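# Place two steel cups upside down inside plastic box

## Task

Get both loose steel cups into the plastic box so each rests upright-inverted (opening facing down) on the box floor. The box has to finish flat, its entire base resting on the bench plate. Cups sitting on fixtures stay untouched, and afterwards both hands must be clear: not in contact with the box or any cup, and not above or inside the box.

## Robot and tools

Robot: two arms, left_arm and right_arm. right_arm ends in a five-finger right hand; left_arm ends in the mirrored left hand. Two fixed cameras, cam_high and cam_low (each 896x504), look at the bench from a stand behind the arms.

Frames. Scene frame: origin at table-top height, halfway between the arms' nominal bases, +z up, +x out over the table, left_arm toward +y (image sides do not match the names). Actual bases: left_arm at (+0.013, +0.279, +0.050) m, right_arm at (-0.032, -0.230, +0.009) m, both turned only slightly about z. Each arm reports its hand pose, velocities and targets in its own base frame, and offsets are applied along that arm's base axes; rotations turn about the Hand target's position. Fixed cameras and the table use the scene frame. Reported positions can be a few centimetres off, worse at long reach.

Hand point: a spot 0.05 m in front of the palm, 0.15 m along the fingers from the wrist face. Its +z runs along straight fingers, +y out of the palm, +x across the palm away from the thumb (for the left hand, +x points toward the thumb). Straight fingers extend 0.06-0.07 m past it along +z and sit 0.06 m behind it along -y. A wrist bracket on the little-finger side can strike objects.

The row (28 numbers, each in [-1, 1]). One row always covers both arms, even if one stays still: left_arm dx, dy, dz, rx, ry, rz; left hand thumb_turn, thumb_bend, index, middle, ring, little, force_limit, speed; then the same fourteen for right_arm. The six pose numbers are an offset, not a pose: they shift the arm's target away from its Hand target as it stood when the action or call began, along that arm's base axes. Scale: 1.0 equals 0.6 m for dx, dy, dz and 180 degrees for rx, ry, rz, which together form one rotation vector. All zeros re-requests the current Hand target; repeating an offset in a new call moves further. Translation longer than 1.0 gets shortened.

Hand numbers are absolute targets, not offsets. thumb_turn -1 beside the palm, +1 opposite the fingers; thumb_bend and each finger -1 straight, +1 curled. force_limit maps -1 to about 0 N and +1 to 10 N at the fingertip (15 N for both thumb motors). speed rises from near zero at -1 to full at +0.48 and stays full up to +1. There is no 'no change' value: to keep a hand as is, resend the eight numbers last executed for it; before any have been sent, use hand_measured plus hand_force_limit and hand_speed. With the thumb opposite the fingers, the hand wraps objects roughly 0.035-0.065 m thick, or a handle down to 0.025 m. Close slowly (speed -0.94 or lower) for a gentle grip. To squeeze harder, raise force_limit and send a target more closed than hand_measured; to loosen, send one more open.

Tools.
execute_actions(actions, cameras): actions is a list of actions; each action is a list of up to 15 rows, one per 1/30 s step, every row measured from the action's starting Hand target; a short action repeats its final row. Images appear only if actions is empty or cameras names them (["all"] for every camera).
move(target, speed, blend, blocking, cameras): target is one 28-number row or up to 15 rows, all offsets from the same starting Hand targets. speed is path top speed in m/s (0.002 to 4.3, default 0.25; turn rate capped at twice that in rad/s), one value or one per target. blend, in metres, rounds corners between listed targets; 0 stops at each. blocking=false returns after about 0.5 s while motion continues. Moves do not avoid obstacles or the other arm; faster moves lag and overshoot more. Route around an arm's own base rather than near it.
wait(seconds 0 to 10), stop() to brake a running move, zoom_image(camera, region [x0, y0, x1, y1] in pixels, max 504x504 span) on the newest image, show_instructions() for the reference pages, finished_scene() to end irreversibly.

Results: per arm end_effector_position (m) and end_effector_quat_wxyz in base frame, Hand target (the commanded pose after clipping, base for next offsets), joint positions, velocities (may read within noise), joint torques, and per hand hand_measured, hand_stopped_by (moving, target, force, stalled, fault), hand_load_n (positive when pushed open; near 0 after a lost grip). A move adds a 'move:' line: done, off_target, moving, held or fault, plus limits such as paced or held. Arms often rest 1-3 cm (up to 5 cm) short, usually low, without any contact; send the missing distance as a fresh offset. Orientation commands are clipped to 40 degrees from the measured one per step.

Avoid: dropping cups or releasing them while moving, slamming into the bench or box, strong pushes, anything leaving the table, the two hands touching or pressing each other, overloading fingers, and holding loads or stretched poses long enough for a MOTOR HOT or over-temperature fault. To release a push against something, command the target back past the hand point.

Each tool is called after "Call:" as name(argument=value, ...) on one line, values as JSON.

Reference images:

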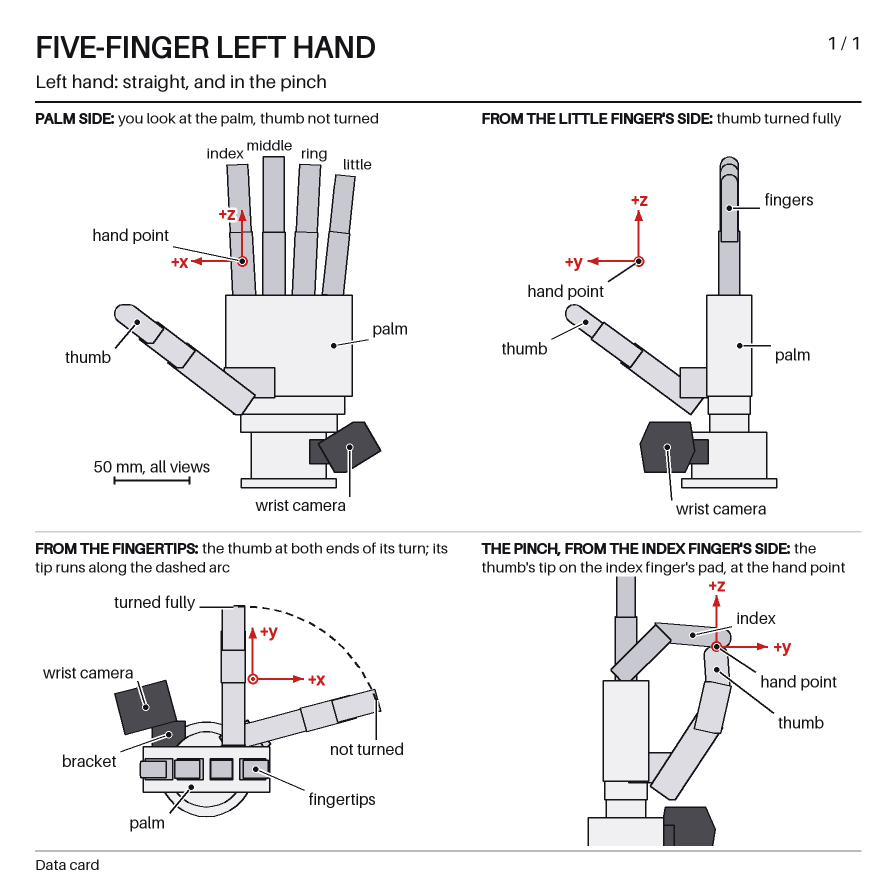

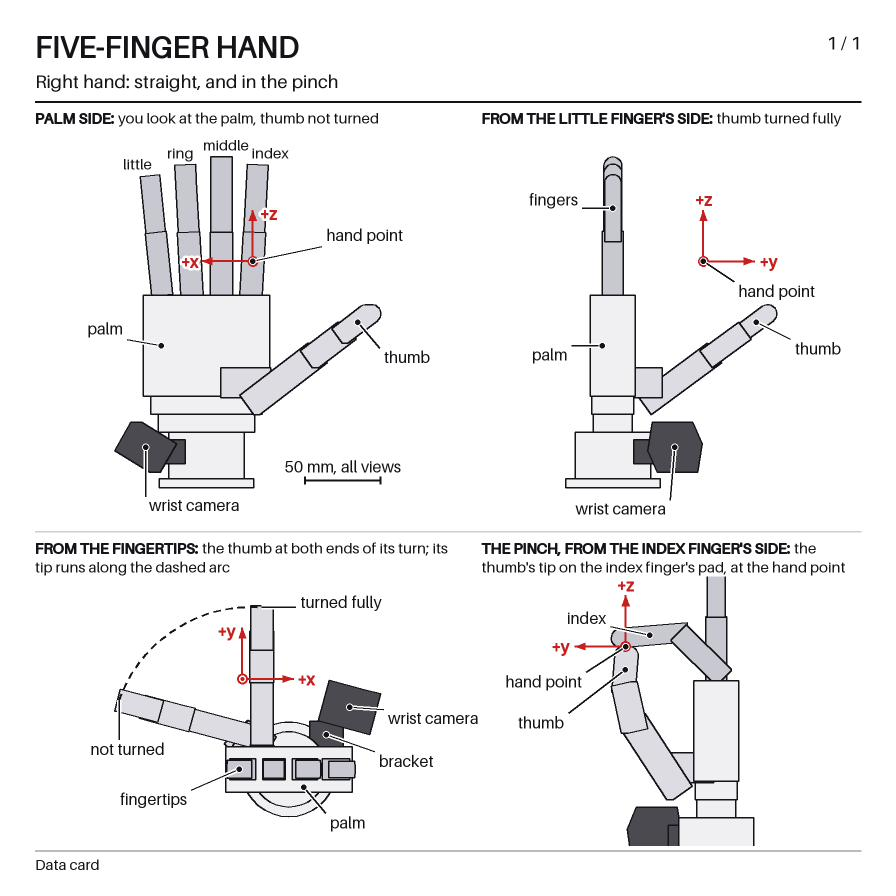

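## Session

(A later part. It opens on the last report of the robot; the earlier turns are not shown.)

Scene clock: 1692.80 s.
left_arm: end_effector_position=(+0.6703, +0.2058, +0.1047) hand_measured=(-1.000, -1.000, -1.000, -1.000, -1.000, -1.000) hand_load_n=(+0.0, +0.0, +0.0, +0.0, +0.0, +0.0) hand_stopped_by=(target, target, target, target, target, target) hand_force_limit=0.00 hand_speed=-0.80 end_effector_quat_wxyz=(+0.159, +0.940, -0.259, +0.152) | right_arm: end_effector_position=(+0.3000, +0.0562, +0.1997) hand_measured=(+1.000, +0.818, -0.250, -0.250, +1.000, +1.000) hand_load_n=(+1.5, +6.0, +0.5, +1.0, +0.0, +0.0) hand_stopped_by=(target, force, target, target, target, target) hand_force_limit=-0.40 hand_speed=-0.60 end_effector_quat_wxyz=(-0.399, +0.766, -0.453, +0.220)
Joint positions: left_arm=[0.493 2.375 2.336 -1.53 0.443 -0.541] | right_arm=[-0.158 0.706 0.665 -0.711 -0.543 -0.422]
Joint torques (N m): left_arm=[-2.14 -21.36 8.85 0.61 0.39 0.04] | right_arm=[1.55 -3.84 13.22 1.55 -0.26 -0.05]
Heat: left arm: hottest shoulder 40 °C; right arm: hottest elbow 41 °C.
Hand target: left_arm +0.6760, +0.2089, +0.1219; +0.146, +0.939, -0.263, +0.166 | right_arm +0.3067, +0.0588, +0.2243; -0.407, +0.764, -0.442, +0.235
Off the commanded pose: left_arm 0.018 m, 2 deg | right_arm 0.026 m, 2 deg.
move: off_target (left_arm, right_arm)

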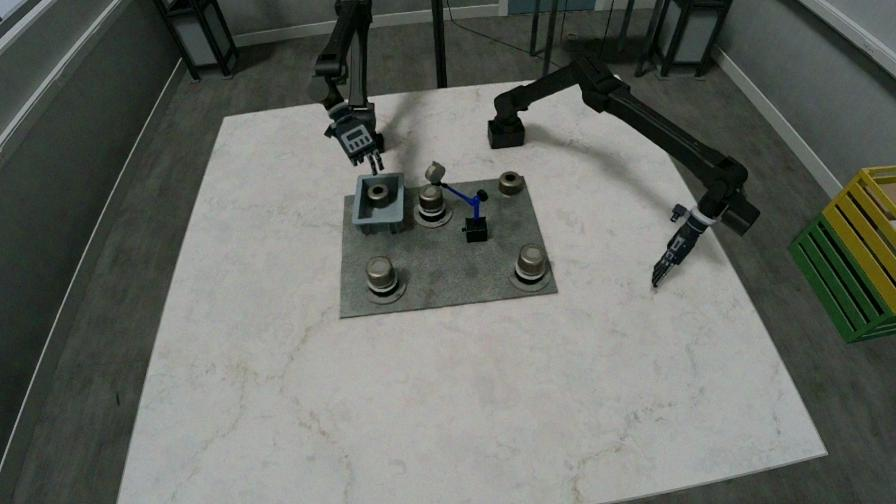

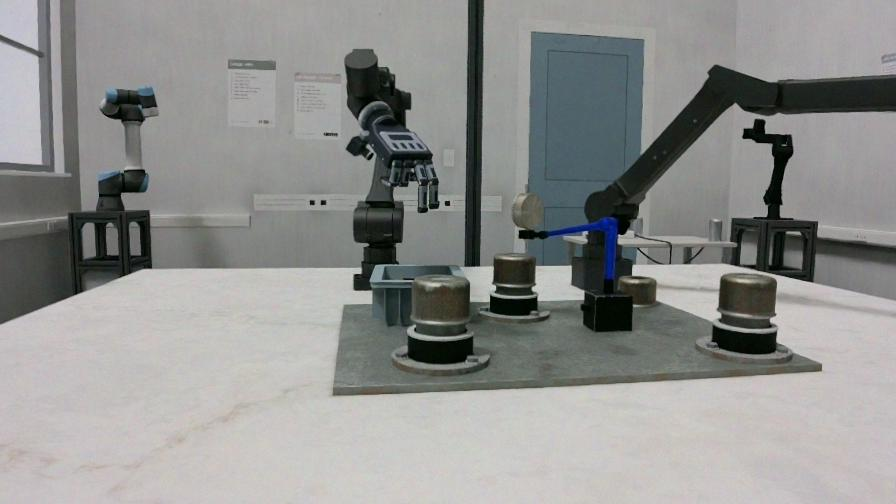

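Call:
move(target=[[0,0,0,0,0,0,-1,-1,-1,-1,-1,-1,0,-0.8,0.0668,-0.0133,-0.1,0,0,0,1,1,-0.25,-0.25,1,1,-0.4,-0.6],[0,0,0,0,0,0,-1,-1,-1,-1,-1,-1,0,-0.8,0.0668,-0.0133,-0.235,0,0,0,1,1,-0.25,-0.25,1,1,-0.4,-0.6]], speed=0.08, cameras=["cam_high","cam_low"])

Call:
zoom_image(camera="cam_high", region=[340, 160, 420, 240])

Call:
zoom_image(camera="cam_low", region=[360, 220, 480, 340])

Scene clock: 1750.97 s.
left_arm: end_effector_position=(+0.6703, +0.2058, +0.1047) hand_measured=(-1.000, -1.000, -1.000, -1.000, -1.000, -1.000) hand_load_n=(+0.0, +0.0, +0.0, +0.0, +0.0, +0.0) hand_stopped_by=(target, target, target, target, target, target) hand_force_limit=0.00 hand_speed=-0.80 end_effector_quat_wxyz=(+0.159, +0.940, -0.259, +0.152) | right_arm: end_effector_position=(+0.3416, +0.0496, +0.0810) hand_measured=(+1.000, +0.818, -0.250, -0.250, +1.000, +1.000) hand_load_n=(+1.5, +6.0, +0.5, +1.0, +0.0, +0.0) hand_stopped_by=(target, force, target, target, target, target) hand_force_limit=-0.40 hand_speed=-0.60 end_effector_quat_wxyz=(-0.403, +0.764, -0.447, +0.231)
Joint positions: left_arm=[0.493 2.375 2.336 -1.53 0.443 -0.541] | right_arm=[-0.158 0.977 0.449 -0.199 -0.543 -0.422]
Joint torques (N m): left_arm=[-1.26 -21.77 8.9 0.47 0.42 -0.02] | right_arm=[0.97 -4.48 8.62 2.76 -0.43 -0.11]
Heat: left arm: hottest shoulder 40 °C; right arm: hottest elbow 47 °C.
Hand target: left_arm +0.6760, +0.2089, +0.1219; +0.146, +0.939, -0.263, +0.166 | right_arm +0.3466, +0.0508, +0.0831; -0.407, +0.764, -0.442, +0.235
Off the commanded pose: left_arm 0.018 m, 2 deg | right_arm 0.006 m, 1 deg.
move: off_target (left_arm)

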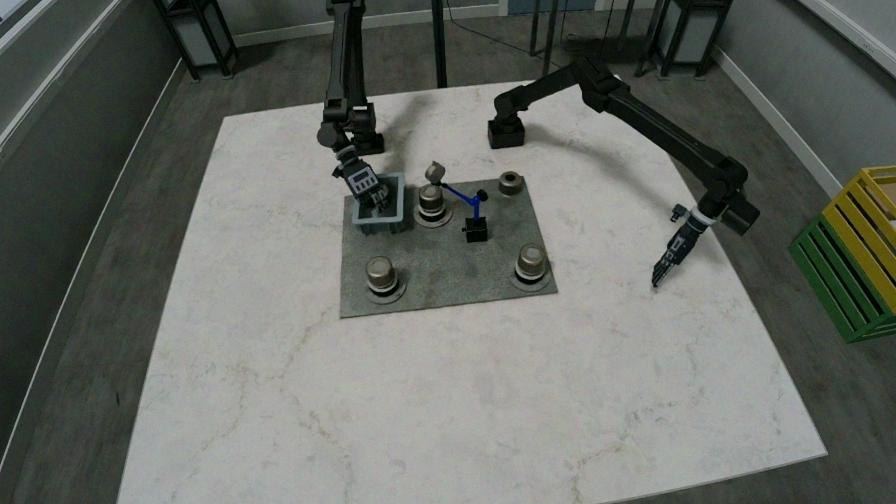

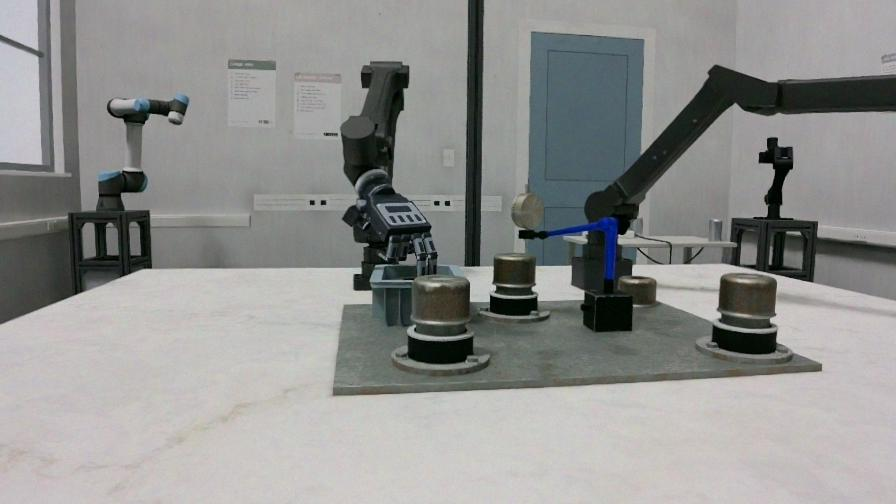

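Scaled by 6.300 from the camera's 896x504 image, which has a finer 1280x720 frame.

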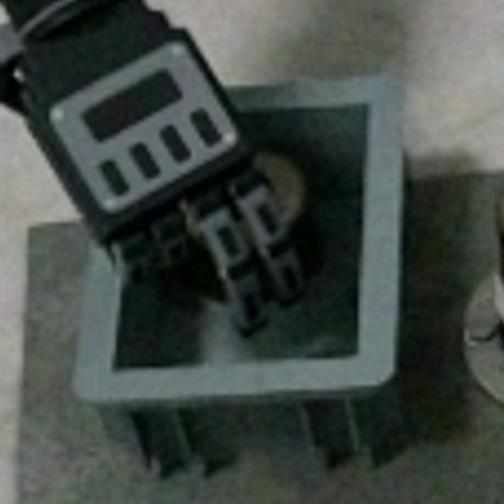

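Scaled by 4.200 from the camera's 896x504 image, which has a finer 1280x720 frame.

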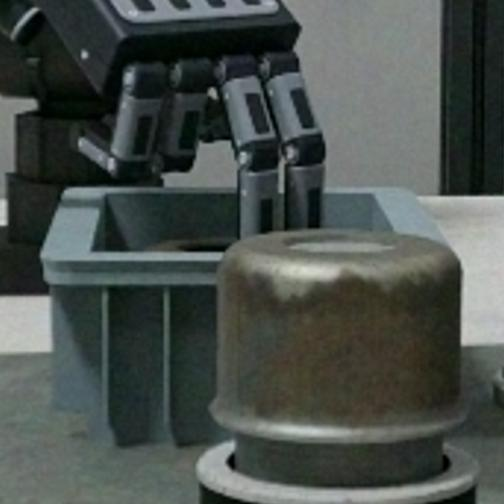

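Call:
move(target=[0,0,0,0,0,0,-1,-1,-1,-1,-1,-1,0,-0.8,0.055,-0.002,-0.006,0,0,0,1,1,-0.25,-0.25,1,1,-0.4,-0.6], speed=0.03, cameras=["cam_high"])

Call:
zoom_image(camera="cam_high", region=[340, 160, 420, 240])

Scene clock: 1758.50 s.
left_arm: end_effector_position=(+0.6703, +0.2058, +0.1047) hand_measured=(-1.000, -1.000, -1.000, -1.000, -1.000, -1.000) hand_load_n=(+0.0, +0.0, +0.0, +0.0, +0.0, +0.0) hand_stopped_by=(target, target, target, target, target, target) hand_force_limit=0.00 hand_speed=-0.80 end_effector_quat_wxyz=(+0.159, +0.940, -0.259, +0.152) | right_arm: end_effector_position=(+0.3586, +0.0475, +0.0638) hand_measured=(+1.000, +0.818, -0.250, -0.250, +1.000, +1.000) hand_load_n=(+1.0, +6.0, +0.5, +1.0, +0.0, +0.0) hand_stopped_by=(target, force, target, target, target, target) hand_force_limit=-0.40 hand_speed=-0.60 end_effector_quat_wxyz=(-0.398, +0.767, -0.454, +0.220)
Joint positions: left_arm=[0.493 2.375 2.336 -1.53 0.443 -0.541] | right_arm=[-0.155 1.092 0.474 -0.135 -0.539 -0.42]
Joint torques (N m): left_arm=[-0.85 -21.54 8.66 0.39 0.37 -0.05] | right_arm=[1.61 -5.19 11.32 2.7 -0.26 -0.02]
Heat: left arm: hottest shoulder 40 °C; right arm: hottest elbow 45 °C.
Hand target: left_arm +0.6760, +0.2089, +0.1219; +0.146, +0.939, -0.263, +0.166 | right_arm +0.3798, +0.0495, +0.0797; -0.407, +0.764, -0.442, +0.236
Off the commanded pose: left_arm 0.018 m, 2 deg | right_arm 0.026 m, 2 deg.
move: off_target (left_arm, right_arm)
Images, in order (width x height): cam_high 896x504.

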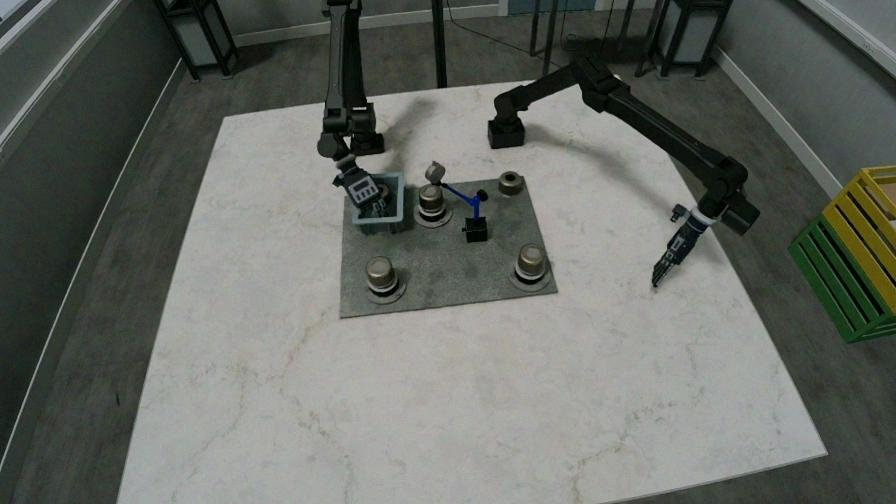

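Scaled by 6.300 from the camera's 896x504 image, which has a finer 1280x720 frame.

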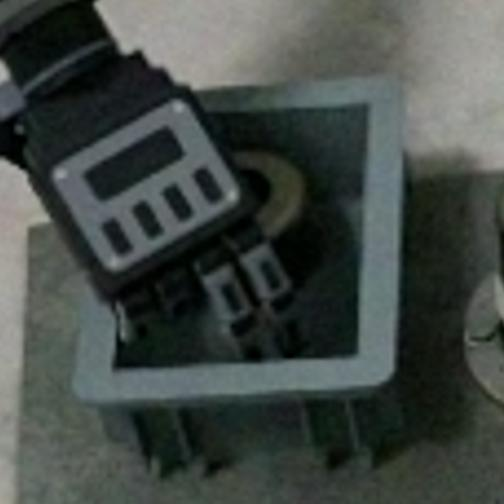

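Call:
move(target=[0,0,0,0,0,0,-1,-1,-1,-1,-1,-1,0,-0.8,0.03,0.008,0.02,0,0,0,1,1,-0.25,-0.25,1,1,-0.4,-0.6], speed=0.03, cameras=["cam_high"])

Call:
zoom_image(camera="cam_high", region=[340, 160, 420, 240])

Scene clock: 1763.87 s.
left_arm: end_effector_position=(+0.6703, +0.2058, +0.1047) hand_measured=(-1.000, -1.000, -1.000, -1.000, -1.000, -1.000) hand_load_n=(+0.0, -0.5, +0.0, +0.0, +0.0, +0.0) hand_stopped_by=(target, target, target, target, target, target) hand_force_limit=0.00 hand_speed=-0.80 end_effector_quat_wxyz=(+0.159, +0.940, -0.259, +0.152) | right_arm: end_effector_position=(+0.3774, +0.0520, +0.0749) hand_measured=(+1.000, +0.818, -0.250, -0.250, +1.000, +1.000) hand_load_n=(+1.0, +6.0, +0.5, +0.5, +0.0, +0.0) hand_stopped_by=(target, force, target, target, target, target) hand_force_limit=-0.40 hand_speed=-0.60 end_effector_quat_wxyz=(-0.400, +0.766, -0.451, +0.223)
Joint positions: left_arm=[0.493 2.375 2.336 -1.53 0.443 -0.541] | right_arm=[-0.13 1.123 0.524 -0.135 -0.522 -0.401]
Joint torques (N m): left_arm=[-0.5 -21.25 8.75 0.44 0.4 -0.12] | right_arm=[1.55 -5.66 11.95 2.02 -0.21 -0.03]
Heat: left arm: hottest shoulder 40 °C; right arm: hottest elbow 45 °C.
Hand target: left_arm +0.6760, +0.2089, +0.1219; +0.146, +0.939, -0.263, +0.166 | right_arm +0.3977, +0.0543, +0.0916; -0.407, +0.764, -0.442, +0.235
Off the commanded pose: left_arm 0.018 m, 2 deg | right_arm 0.026 m, 2 deg.
move: off_target (left_arm, right_arm)
Images, in order (width x height): cam_high 896x504.

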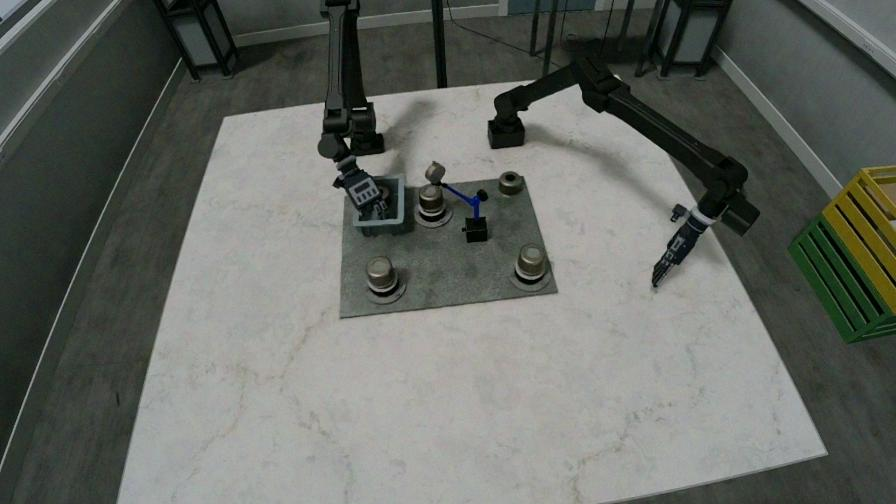

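Scaled by 6.300 from the camera's 896x504 image, which has a finer 1280x720 frame.

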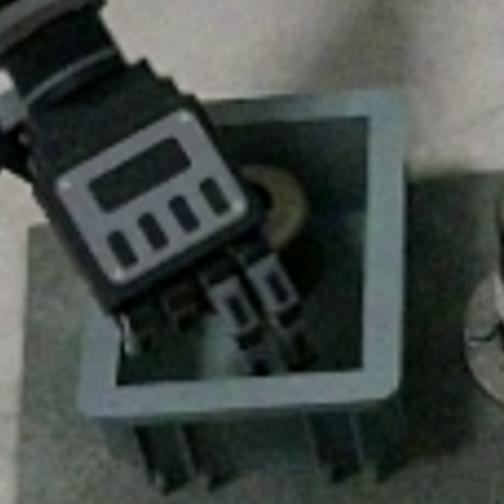

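Call:
move(target=[0,0,0,0,0,0,-1,-1,-1,-1,-1,-1,0,-0.8,0.016,0.002,0.002,0,0,0,1,1,-0.25,-0.25,1,1,-0.4,-0.6], speed=0.03, cameras=["cam_high"])

Call:
zoom_image(camera="cam_high", region=[340, 160, 420, 240])

Scene clock: 1769.60 s.
left_arm: end_effector_position=(+0.6703, +0.2058, +0.1047) hand_measured=(-1.000, -1.000, -1.000, -1.000, -1.000, -1.000) hand_load_n=(+0.0, +0.0, +0.0, +0.0, +0.0, +0.0) hand_stopped_by=(target, target, target, target, target, target) hand_force_limit=0.00 hand_speed=-0.80 end_effector_quat_wxyz=(+0.159, +0.940, -0.259, +0.152) | right_arm: end_effector_position=(+0.3855, +0.0529, +0.0754) hand_measured=(+1.000, +0.818, -0.250, -0.250, +1.000, +1.000) hand_load_n=(+1.0, +6.0, +0.5, +0.5, +0.0, +0.5) hand_stopped_by=(target, force, target, target, target, target) hand_force_limit=-0.40 hand_speed=-0.60 end_effector_quat_wxyz=(-0.398, +0.767, -0.453, +0.221)
Joint positions: left_arm=[0.493 2.375 2.336 -1.53 0.443 -0.541] | right_arm=[-0.123 1.15 0.547 -0.135 -0.516 -0.395]
Joint torques (N m): left_arm=[-1.14 -20.54 8.76 0.65 0.38 -0.04] | right_arm=[1.61 -6.18 11.9 2.3 -0.21 -0.05]
Heat: left arm: hottest shoulder 40 °C; right arm: hottest elbow 46 °C.
Hand target: left_arm +0.6760, +0.2089, +0.1219; +0.146, +0.939, -0.263, +0.166 | right_arm +0.4074, +0.0555, +0.0929; -0.407, +0.764, -0.442, +0.235
Off the commanded pose: left_arm 0.018 m, 2 deg | right_arm 0.028 m, 2 deg.
move: off_target (left_arm, right_arm)
Images, in order (width x height): cam_high 896x504.

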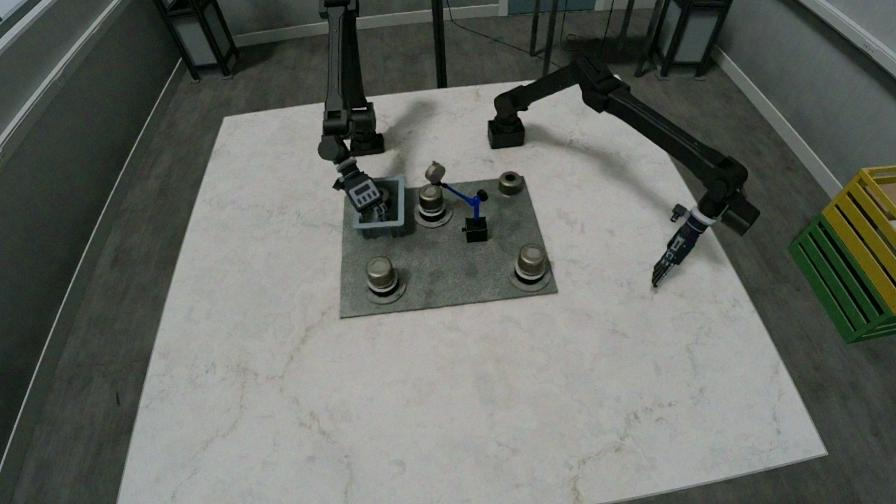

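Scaled by 6.300 from the camera's 896x504 image, which has a finer 1280x720 frame.

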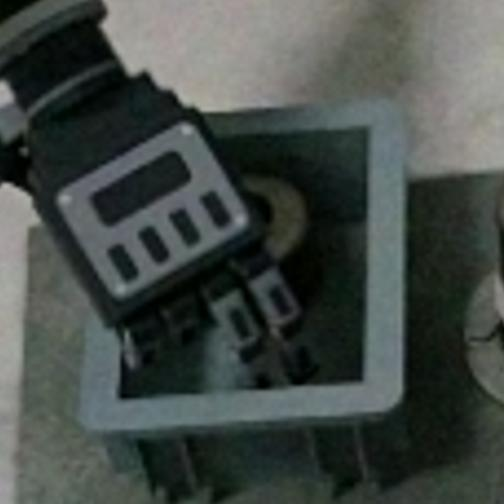

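Call:
move(target=[[0,0,0,0,0,0,-1,-1,-1,-1,-1,-1,0,-0.8,-0.055,0.003,0.0,0,0,0,1,1,-0.25,-0.25,1,1,-0.4,-0.6],[0,0,0,0,0,0,-1,-1,-1,-1,-1,-1,0,-0.8,-0.055,0.003,0.3,0,0,0,1,1,-0.25,-0.25,1,1,-0.4,-0.6],[0,0,0,0,0,0,-1,-1,-1,-1,-1,-1,0,-0.8,-0.16,-0.12,0.3,0,0,0,1,1,-0.25,-0.25,1,1,-0.4,-0.6]], speed=0.1, cameras=["cam_high","cam_low"])

Call:
zoom_image(camera="cam_high", region=[340, 160, 420, 240])

Call:
zoom_image(camera="cam_low", region=[330, 240, 490, 400])

Scene clock: 1781.00 s.
left_arm: end_effector_position=(+0.6703, +0.2058, +0.1047) hand_measured=(-1.000, -1.000, -1.000, -1.000, -1.000, -1.000) hand_load_n=(+0.0, +0.0, +0.0, +0.0, +0.0, +0.0) hand_stopped_by=(target, target, target, target, target, target) hand_force_limit=0.00 hand_speed=-0.80 end_effector_quat_wxyz=(+0.159, +0.940, -0.259, +0.152) | right_arm: end_effector_position=(+0.3097, -0.0131, +0.2585) hand_measured=(+1.000, +0.818, -0.250, -0.250, +1.000, +1.000) hand_load_n=(+1.0, +6.0, +0.5, +1.0, +0.0, +0.0) hand_stopped_by=(target, force, target, target, target, target) hand_force_limit=-0.40 hand_speed=-0.60 end_effector_quat_wxyz=(-0.406, +0.764, -0.449, +0.221)
Joint positions: left_arm=[0.493 2.375 2.336 -1.53 0.443 -0.541] | right_arm=[-0.448 0.829 0.883 -0.958 -0.755 -0.684]
Joint torques (N m): left_arm=[-0.73 -22.07 8.73 0.7 0.43 -0.07] | right_arm=[0.21 -4.89 11.41 1.25 -0.59 -0.16]
Heat: left arm: hottest shoulder 40 °C; right arm: hottest elbow 46 °C.
Hand target: left_arm +0.6760, +0.2089, +0.1219; +0.146, +0.939, -0.263, +0.166 | right_arm +0.3114, -0.0165, +0.2729; -0.407, +0.764, -0.442, +0.235
Off the commanded pose: left_arm 0.018 m, 2 deg | right_arm 0.015 m, 2 deg.
move: off_target (left_arm, right_arm)

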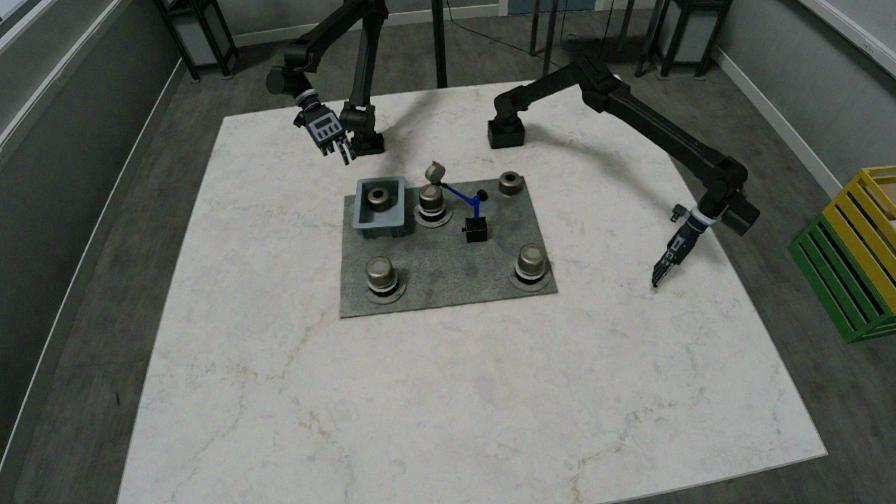

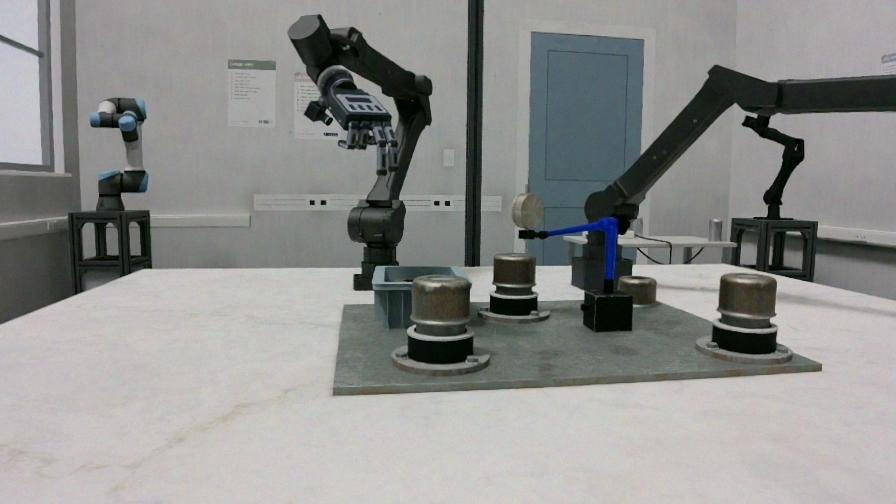

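Scaled by 6.300 from the camera's 896x504 image, which has a finer 1280x720 frame.

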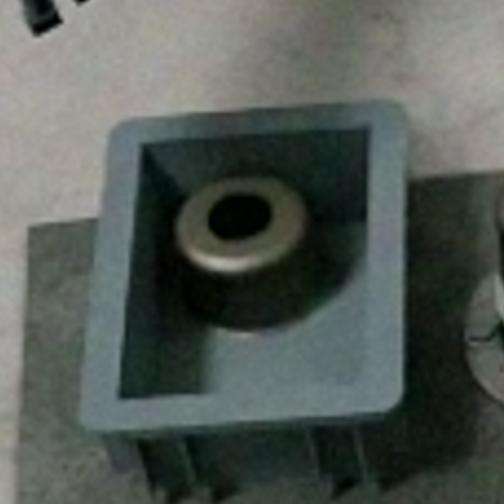

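Scaled by 3.150 from the camera's 896x504 image, which has a finer 1280x720 frame.

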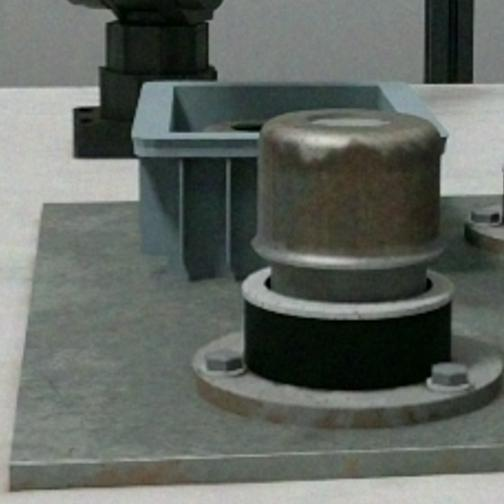

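Call:
move(target=[[0,0,0,0,0,0,-1,-1,-1,-1,-1,-1,0,-0.8,0,0,0,0,0,0,1,-1,-1,-0.25,1,1,-0.4,-0.2],[0,0,0,0,0,0,-1,-1,-1,-1,-1,-1,0,-0.8,-0.062,0.101,0.02,-0.2226,0.2226,0.1535,1,-1,-1,1,1,1,-0.4,-0.2]], speed=0.15, cameras=["cam_high","cam_low"])

Call:
zoom_image(camera="cam_high", region=[330, 100, 450, 220])

Scene clock: 1868.70 s.
left_arm: end_effector_position=(+0.6703, +0.2058, +0.1047) hand_measured=(-1.000, -1.000, -1.000, -1.000, -1.000, -1.000) hand_load_n=(+0.0, +0.0, +0.0, +0.0, +0.0, +0.0) hand_stopped_by=(target, target, target, target, target, target) hand_force_limit=0.00 hand_speed=-0.80 end_effector_quat_wxyz=(+0.159, +0.940, -0.259, +0.152) | right_arm: end_effector_position=(+0.2650, +0.0393, +0.2725) hand_measured=(+1.000, -1.000, -1.000, +1.000, +1.000, +1.000) hand_load_n=(+0.0, +0.0, +0.0, +0.5, +0.0, +0.0) hand_stopped_by=(target, target, target, target, target, target) hand_force_limit=-0.40 hand_speed=-0.20 end_effector_quat_wxyz=(+0.004, +0.966, -0.259, -0.010)
Joint positions: left_arm=[0.493 2.375 2.336 -1.53 0.443 -0.541] | right_arm=[0.232 1.221 1.299 -1.671 -0.002 -0.814]
Joint torques (N m): left_arm=[-0.5 -21.3 8.94 0.39 0.41 -0.08] | right_arm=[1.38 -7.71 11.95 0.08 0.05 -0.01]
Heat: left arm: hottest shoulder 40 °C; right arm: hottest elbow 46 °C.
Hand target: left_arm +0.6760, +0.2089, +0.1219; +0.146, +0.939, -0.263, +0.166 | right_arm +0.2741, +0.0441, +0.2848; +0.000, +0.966, -0.259, +0.000
Off the commanded pose: left_arm 0.018 m, 2 deg | right_arm 0.016 m, 1 deg.
joint sent to its limit (right arm) — joint 4 (wrist pitch), lower limit. The joint targets still meet the commanded pose.
move: off_target (left_arm, right_arm); target 2's new numbers were sent with right_arm's hand 0.016 m and 1 deg from that target

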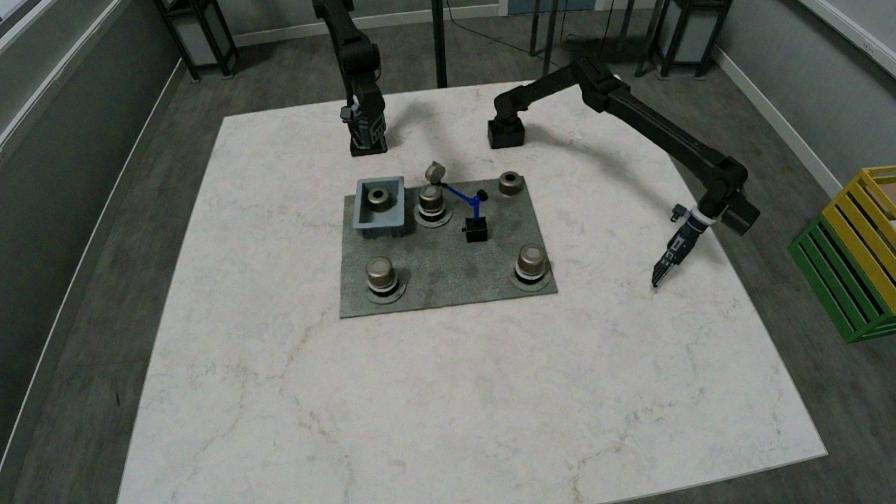

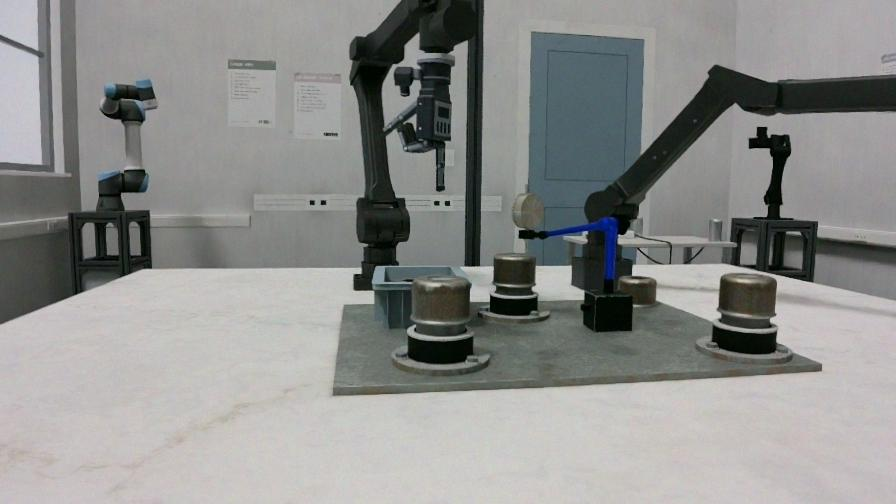

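Scaled by 4.200 from the camera's 896x504 image, which has a finer 1280x720 frame.

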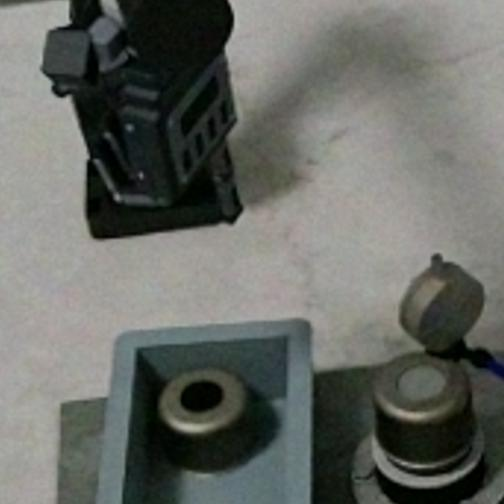

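Call:
move(target=[0,0,0,0,0,0,-1,-1,-1,-1,-1,-1,0,-0.8,0.005,0,-0.185,0,0,0,1,-1,-1,1,1,1,-0.4,-0.2], speed=0.12, cameras=["cam_high","cam_low"])

Call:
zoom_image(camera="cam_high", region=[330, 130, 430, 230])

Call:
zoom_image(camera="cam_low", region=[350, 150, 500, 300])

Scene clock: 1878.30 s.
left_arm: end_effector_position=(+0.6703, +0.2058, +0.1047) hand_measured=(-1.000, -1.000, -1.000, -1.000, -1.000, -1.000) hand_load_n=(+0.0, +0.0, +0.0, +0.0, +0.0, +0.0) hand_stopped_by=(target, target, target, target, target, target) hand_force_limit=0.00 hand_speed=-0.80 end_effector_quat_wxyz=(+0.159, +0.940, -0.259, +0.152) | right_arm: end_effector_position=(+0.2724, +0.0410, +0.1750) hand_measured=(+1.000, -1.000, -1.000, +1.000, +1.000, +1.000) hand_load_n=(+0.0, +0.0, +0.0, +0.0, +0.0, +0.0) hand_stopped_by=(target, target, target, target, target, target) hand_force_limit=-0.40 hand_speed=-0.20 end_effector_quat_wxyz=(+0.001, +0.966, -0.259, -0.004)
Joint positions: left_arm=[0.493 2.375 2.336 -1.53 0.443 -0.541] | right_arm=[0.232 1.243 1.064 -1.399 -0.002 -0.814]
Joint torques (N m): left_arm=[-1.44 -20.6 8.9 0.55 0.43 0] | right_arm=[1.2 -8.06 8.47 1.01 0.06 -0.05]
Heat: left arm: hottest shoulder 40 °C; right arm: hottest elbow 46 °C.
Hand target: left_arm +0.6760, +0.2089, +0.1219; +0.146, +0.939, -0.263, +0.166 | right_arm +0.2772, +0.0441, +0.1739; +0.000, +0.966, -0.259, +0.000
Off the commanded pose: left_arm 0.018 m, 2 deg | right_arm 0.006 m, 0 deg.
move: off_target (left_arm)

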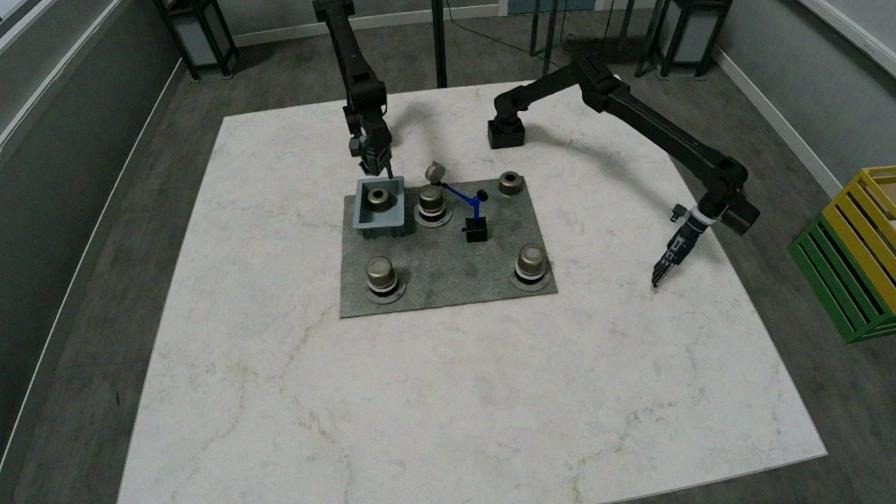

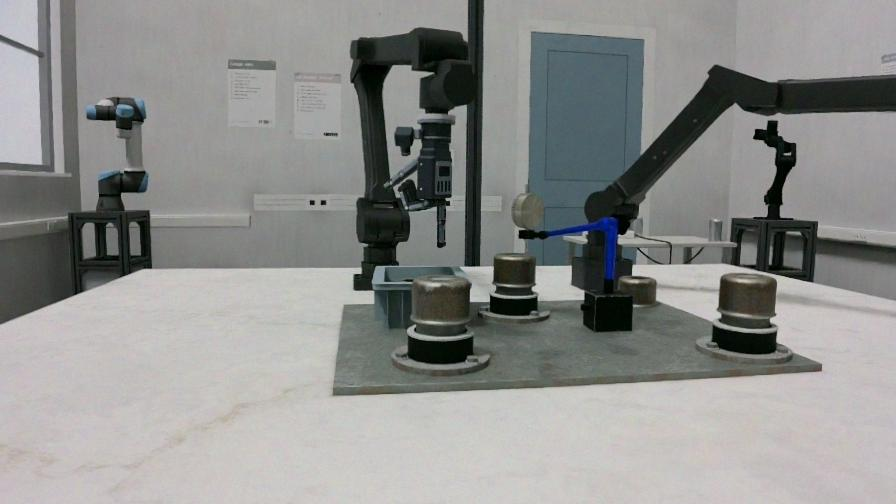

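Scaled by 5.040 from the camera's 896x504 image, which has a finer 1280x720 frame.

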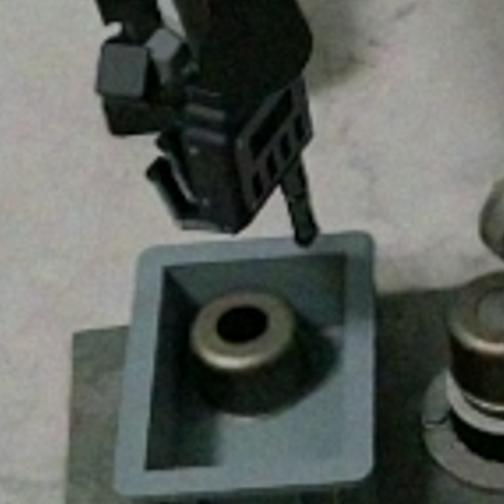

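Scaled by 3.360 from the camera's 896x504 image, which has a finer 1280x720 frame.

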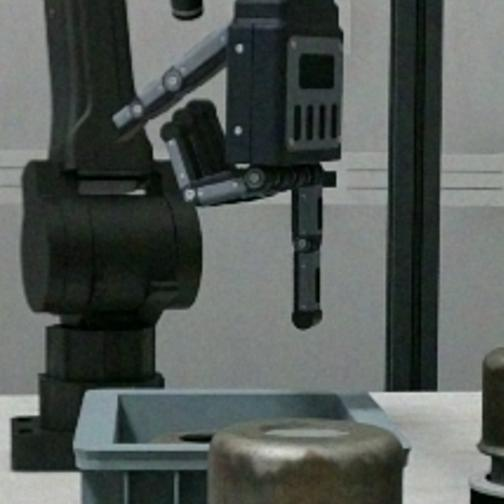

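Call:
move(target=[[0,0,0,0,0,0,-1,-1,-1,-1,-1,-1,0,-0.8,0.022,0.002,-0.03,0,0,0,1,-1,-1,1,1,1,-0.4,-0.2],[0,0,0,0,0,0,-1,-1,-1,-1,-1,-1,0,-0.8,0.022,0.002,-0.1,0,0,0,1,-1,-1,1,1,1,-0.4,-0.2]], speed=0.06, cameras=["cam_high","cam_low"])

Call:
zoom_image(camera="cam_high", region=[330, 130, 430, 230])

Call:
zoom_image(camera="cam_low", region=[350, 150, 500, 300])

Scene clock: 1894.70 s.
left_arm: end_effector_position=(+0.6703, +0.2058, +0.1047) hand_measured=(-1.000, -1.000, -1.000, -1.000, -1.000, -1.000) hand_load_n=(+0.5, +0.0, +0.0, +0.0, +0.0, +0.0) hand_stopped_by=(target, target, target, target, target, target) hand_force_limit=0.00 hand_speed=-0.80 end_effector_quat_wxyz=(+0.159, +0.940, -0.259, +0.152) | right_arm: end_effector_position=(+0.2862, +0.0443, +0.1169) hand_measured=(+1.000, -1.000, -1.000, +1.000, +1.000, +1.000) hand_load_n=(+0.0, +0.0, +0.0, +0.0, +0.0, +0.0) hand_stopped_by=(target, target, target, target, target, target) hand_force_limit=-0.40 hand_speed=-0.20 end_effector_quat_wxyz=(-0.001, +0.966, -0.259, -0.001)
Joint positions: left_arm=[0.493 2.375 2.336 -1.53 0.443 -0.541] | right_arm=[0.232 1.319 0.974 -1.227 -0.002 -0.814]
Joint torques (N m): left_arm=[-0.91 -21.54 8.77 0.35 0.43 -0.06] | right_arm=[0.85 -8.41 7.9 1.01 0.07 -0.1]
Heat: left arm: hottest shoulder 40 °C; right arm: hottest elbow 43 °C.
Hand target: left_arm +0.6760, +0.2089, +0.1219; +0.146, +0.939, -0.263, +0.166 | right_arm +0.2903, +0.0453, +0.1138; +0.000, +0.966, -0.259, +0.000
Off the commanded pose: left_arm 0.018 m, 2 deg | right_arm 0.005 m, 0 deg.
move: off_target (left_arm)

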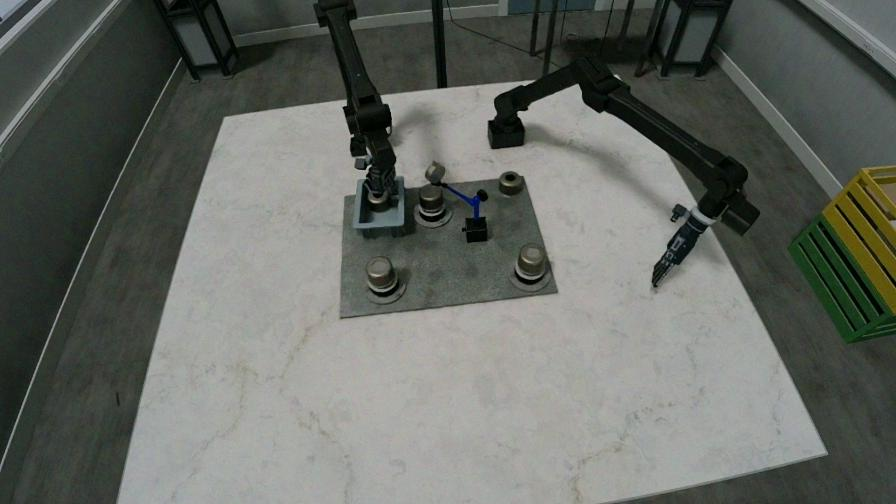

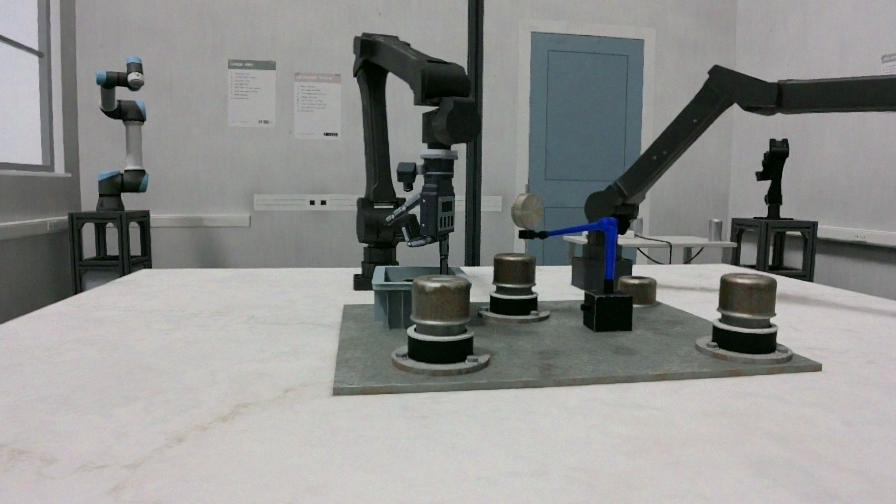

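Scaled by 5.040 from the camera's 896x504 image, which has a finer 1280x720 frame.

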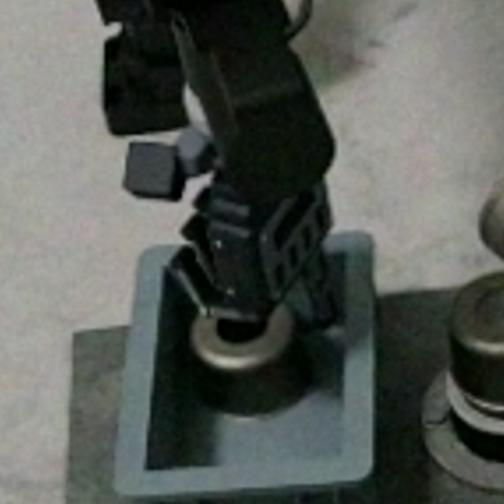

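Scaled by 3.360 from the camera's 896x504 image, which has a finer 1280x720 frame.

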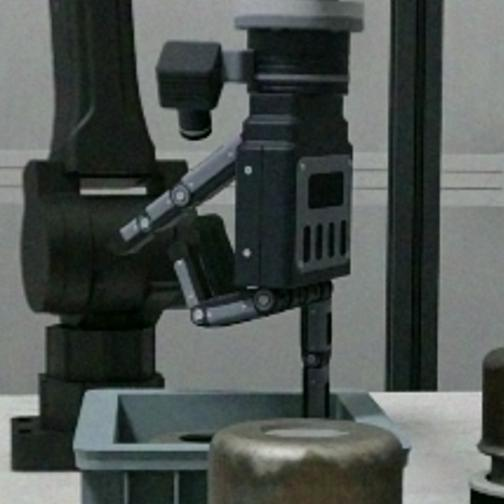

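Call:
move(target=[[0,0,0,0,0,0,-1,-1,-1,-1,-1,-1,0,-0.8,0,0,-0.035,0,0,0,1,-1,-1,1,1,1,-0.4,-0.2],[0,0,0,0,0,0,-1,-1,-1,-1,-1,-1,0,-0.8,0,-0.028,-0.035,0,0,0,1,-1,-1,1,1,1,-0.4,-0.2]], speed=0.03, cameras=["cam_high","cam_low"])

Call:
zoom_image(camera="cam_high", region=[330, 150, 430, 250])

Scene clock: 1904.17 s.
left_arm: end_effector_position=(+0.6703, +0.2058, +0.1047) hand_measured=(-1.000, -1.000, -1.000, -1.000, -1.000, -1.000) hand_load_n=(+0.0, +0.0, +0.0, +0.0, +0.0, -0.5) hand_stopped_by=(target, target, target, target, target, target) hand_force_limit=0.00 hand_speed=-0.80 end_effector_quat_wxyz=(+0.159, +0.940, -0.259, +0.152) | right_arm: end_effector_position=(+0.2865, +0.0325, +0.0947) hand_measured=(+1.000, -1.000, -1.000, +1.000, +1.000, +1.000) hand_load_n=(-0.5, +0.0, +0.5, +0.0, +0.0, +0.0) hand_stopped_by=(target, target, target, target, target, target) hand_force_limit=-0.40 hand_speed=-0.20 end_effector_quat_wxyz=(+0.000, +0.966, -0.257, -0.003)
Joint positions: left_arm=[0.493 2.375 2.336 -1.53 0.443 -0.541] | right_arm=[0.2 1.34 0.93 -1.167 -0.002 -0.85]
Joint torques (N m): left_arm=[-1.03 -21.3 8.81 0.34 0.43 -0.04] | right_arm=[-0.21 -9.17 7.47 0.99 0.07 -0.14]
Heat: left arm: hottest shoulder 40 °C; right arm: hottest elbow 42 °C.
Hand target: left_arm +0.6760, +0.2089, +0.1219; +0.146, +0.939, -0.263, +0.166 | right_arm +0.2904, +0.0285, +0.0929; +0.000, +0.966, -0.259, +0.001
Off the commanded pose: left_arm 0.018 m, 2 deg | right_arm 0.006 m, 0 deg.
move: off_target (left_arm)

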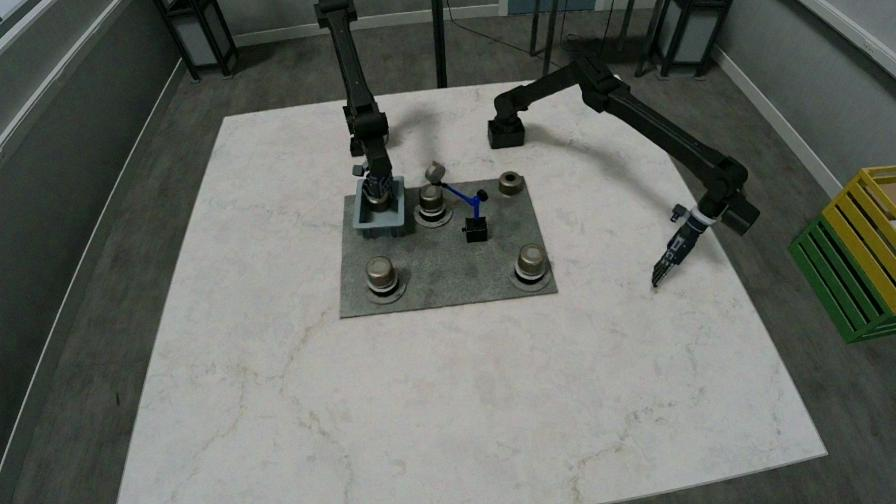

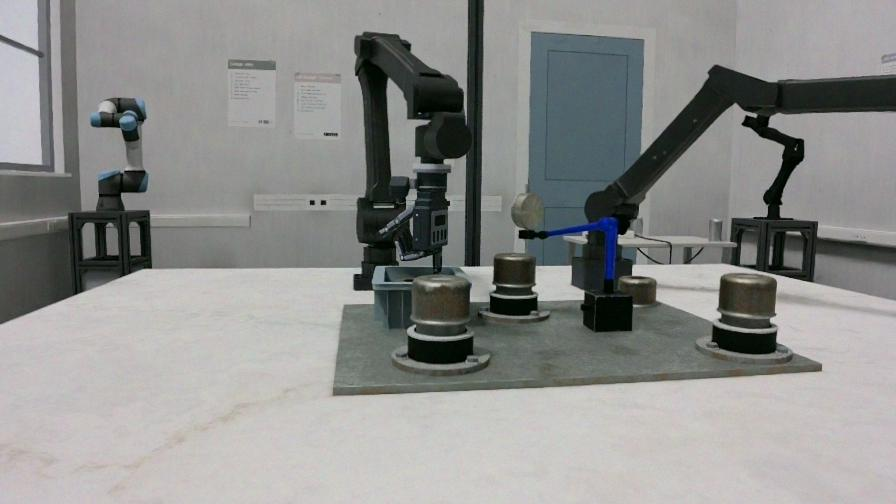

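Scaled by 5.040 from the camera's 896x504 image, which has a finer 1280x720 frame.

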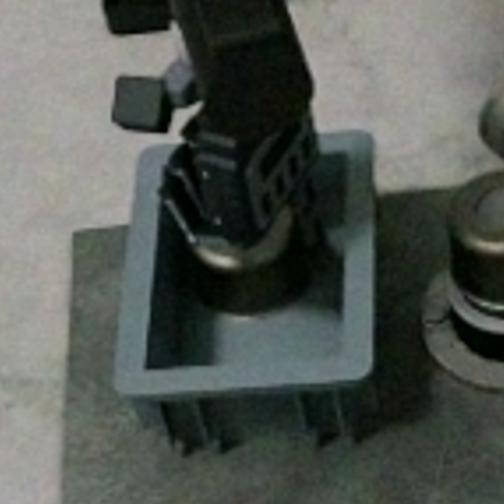

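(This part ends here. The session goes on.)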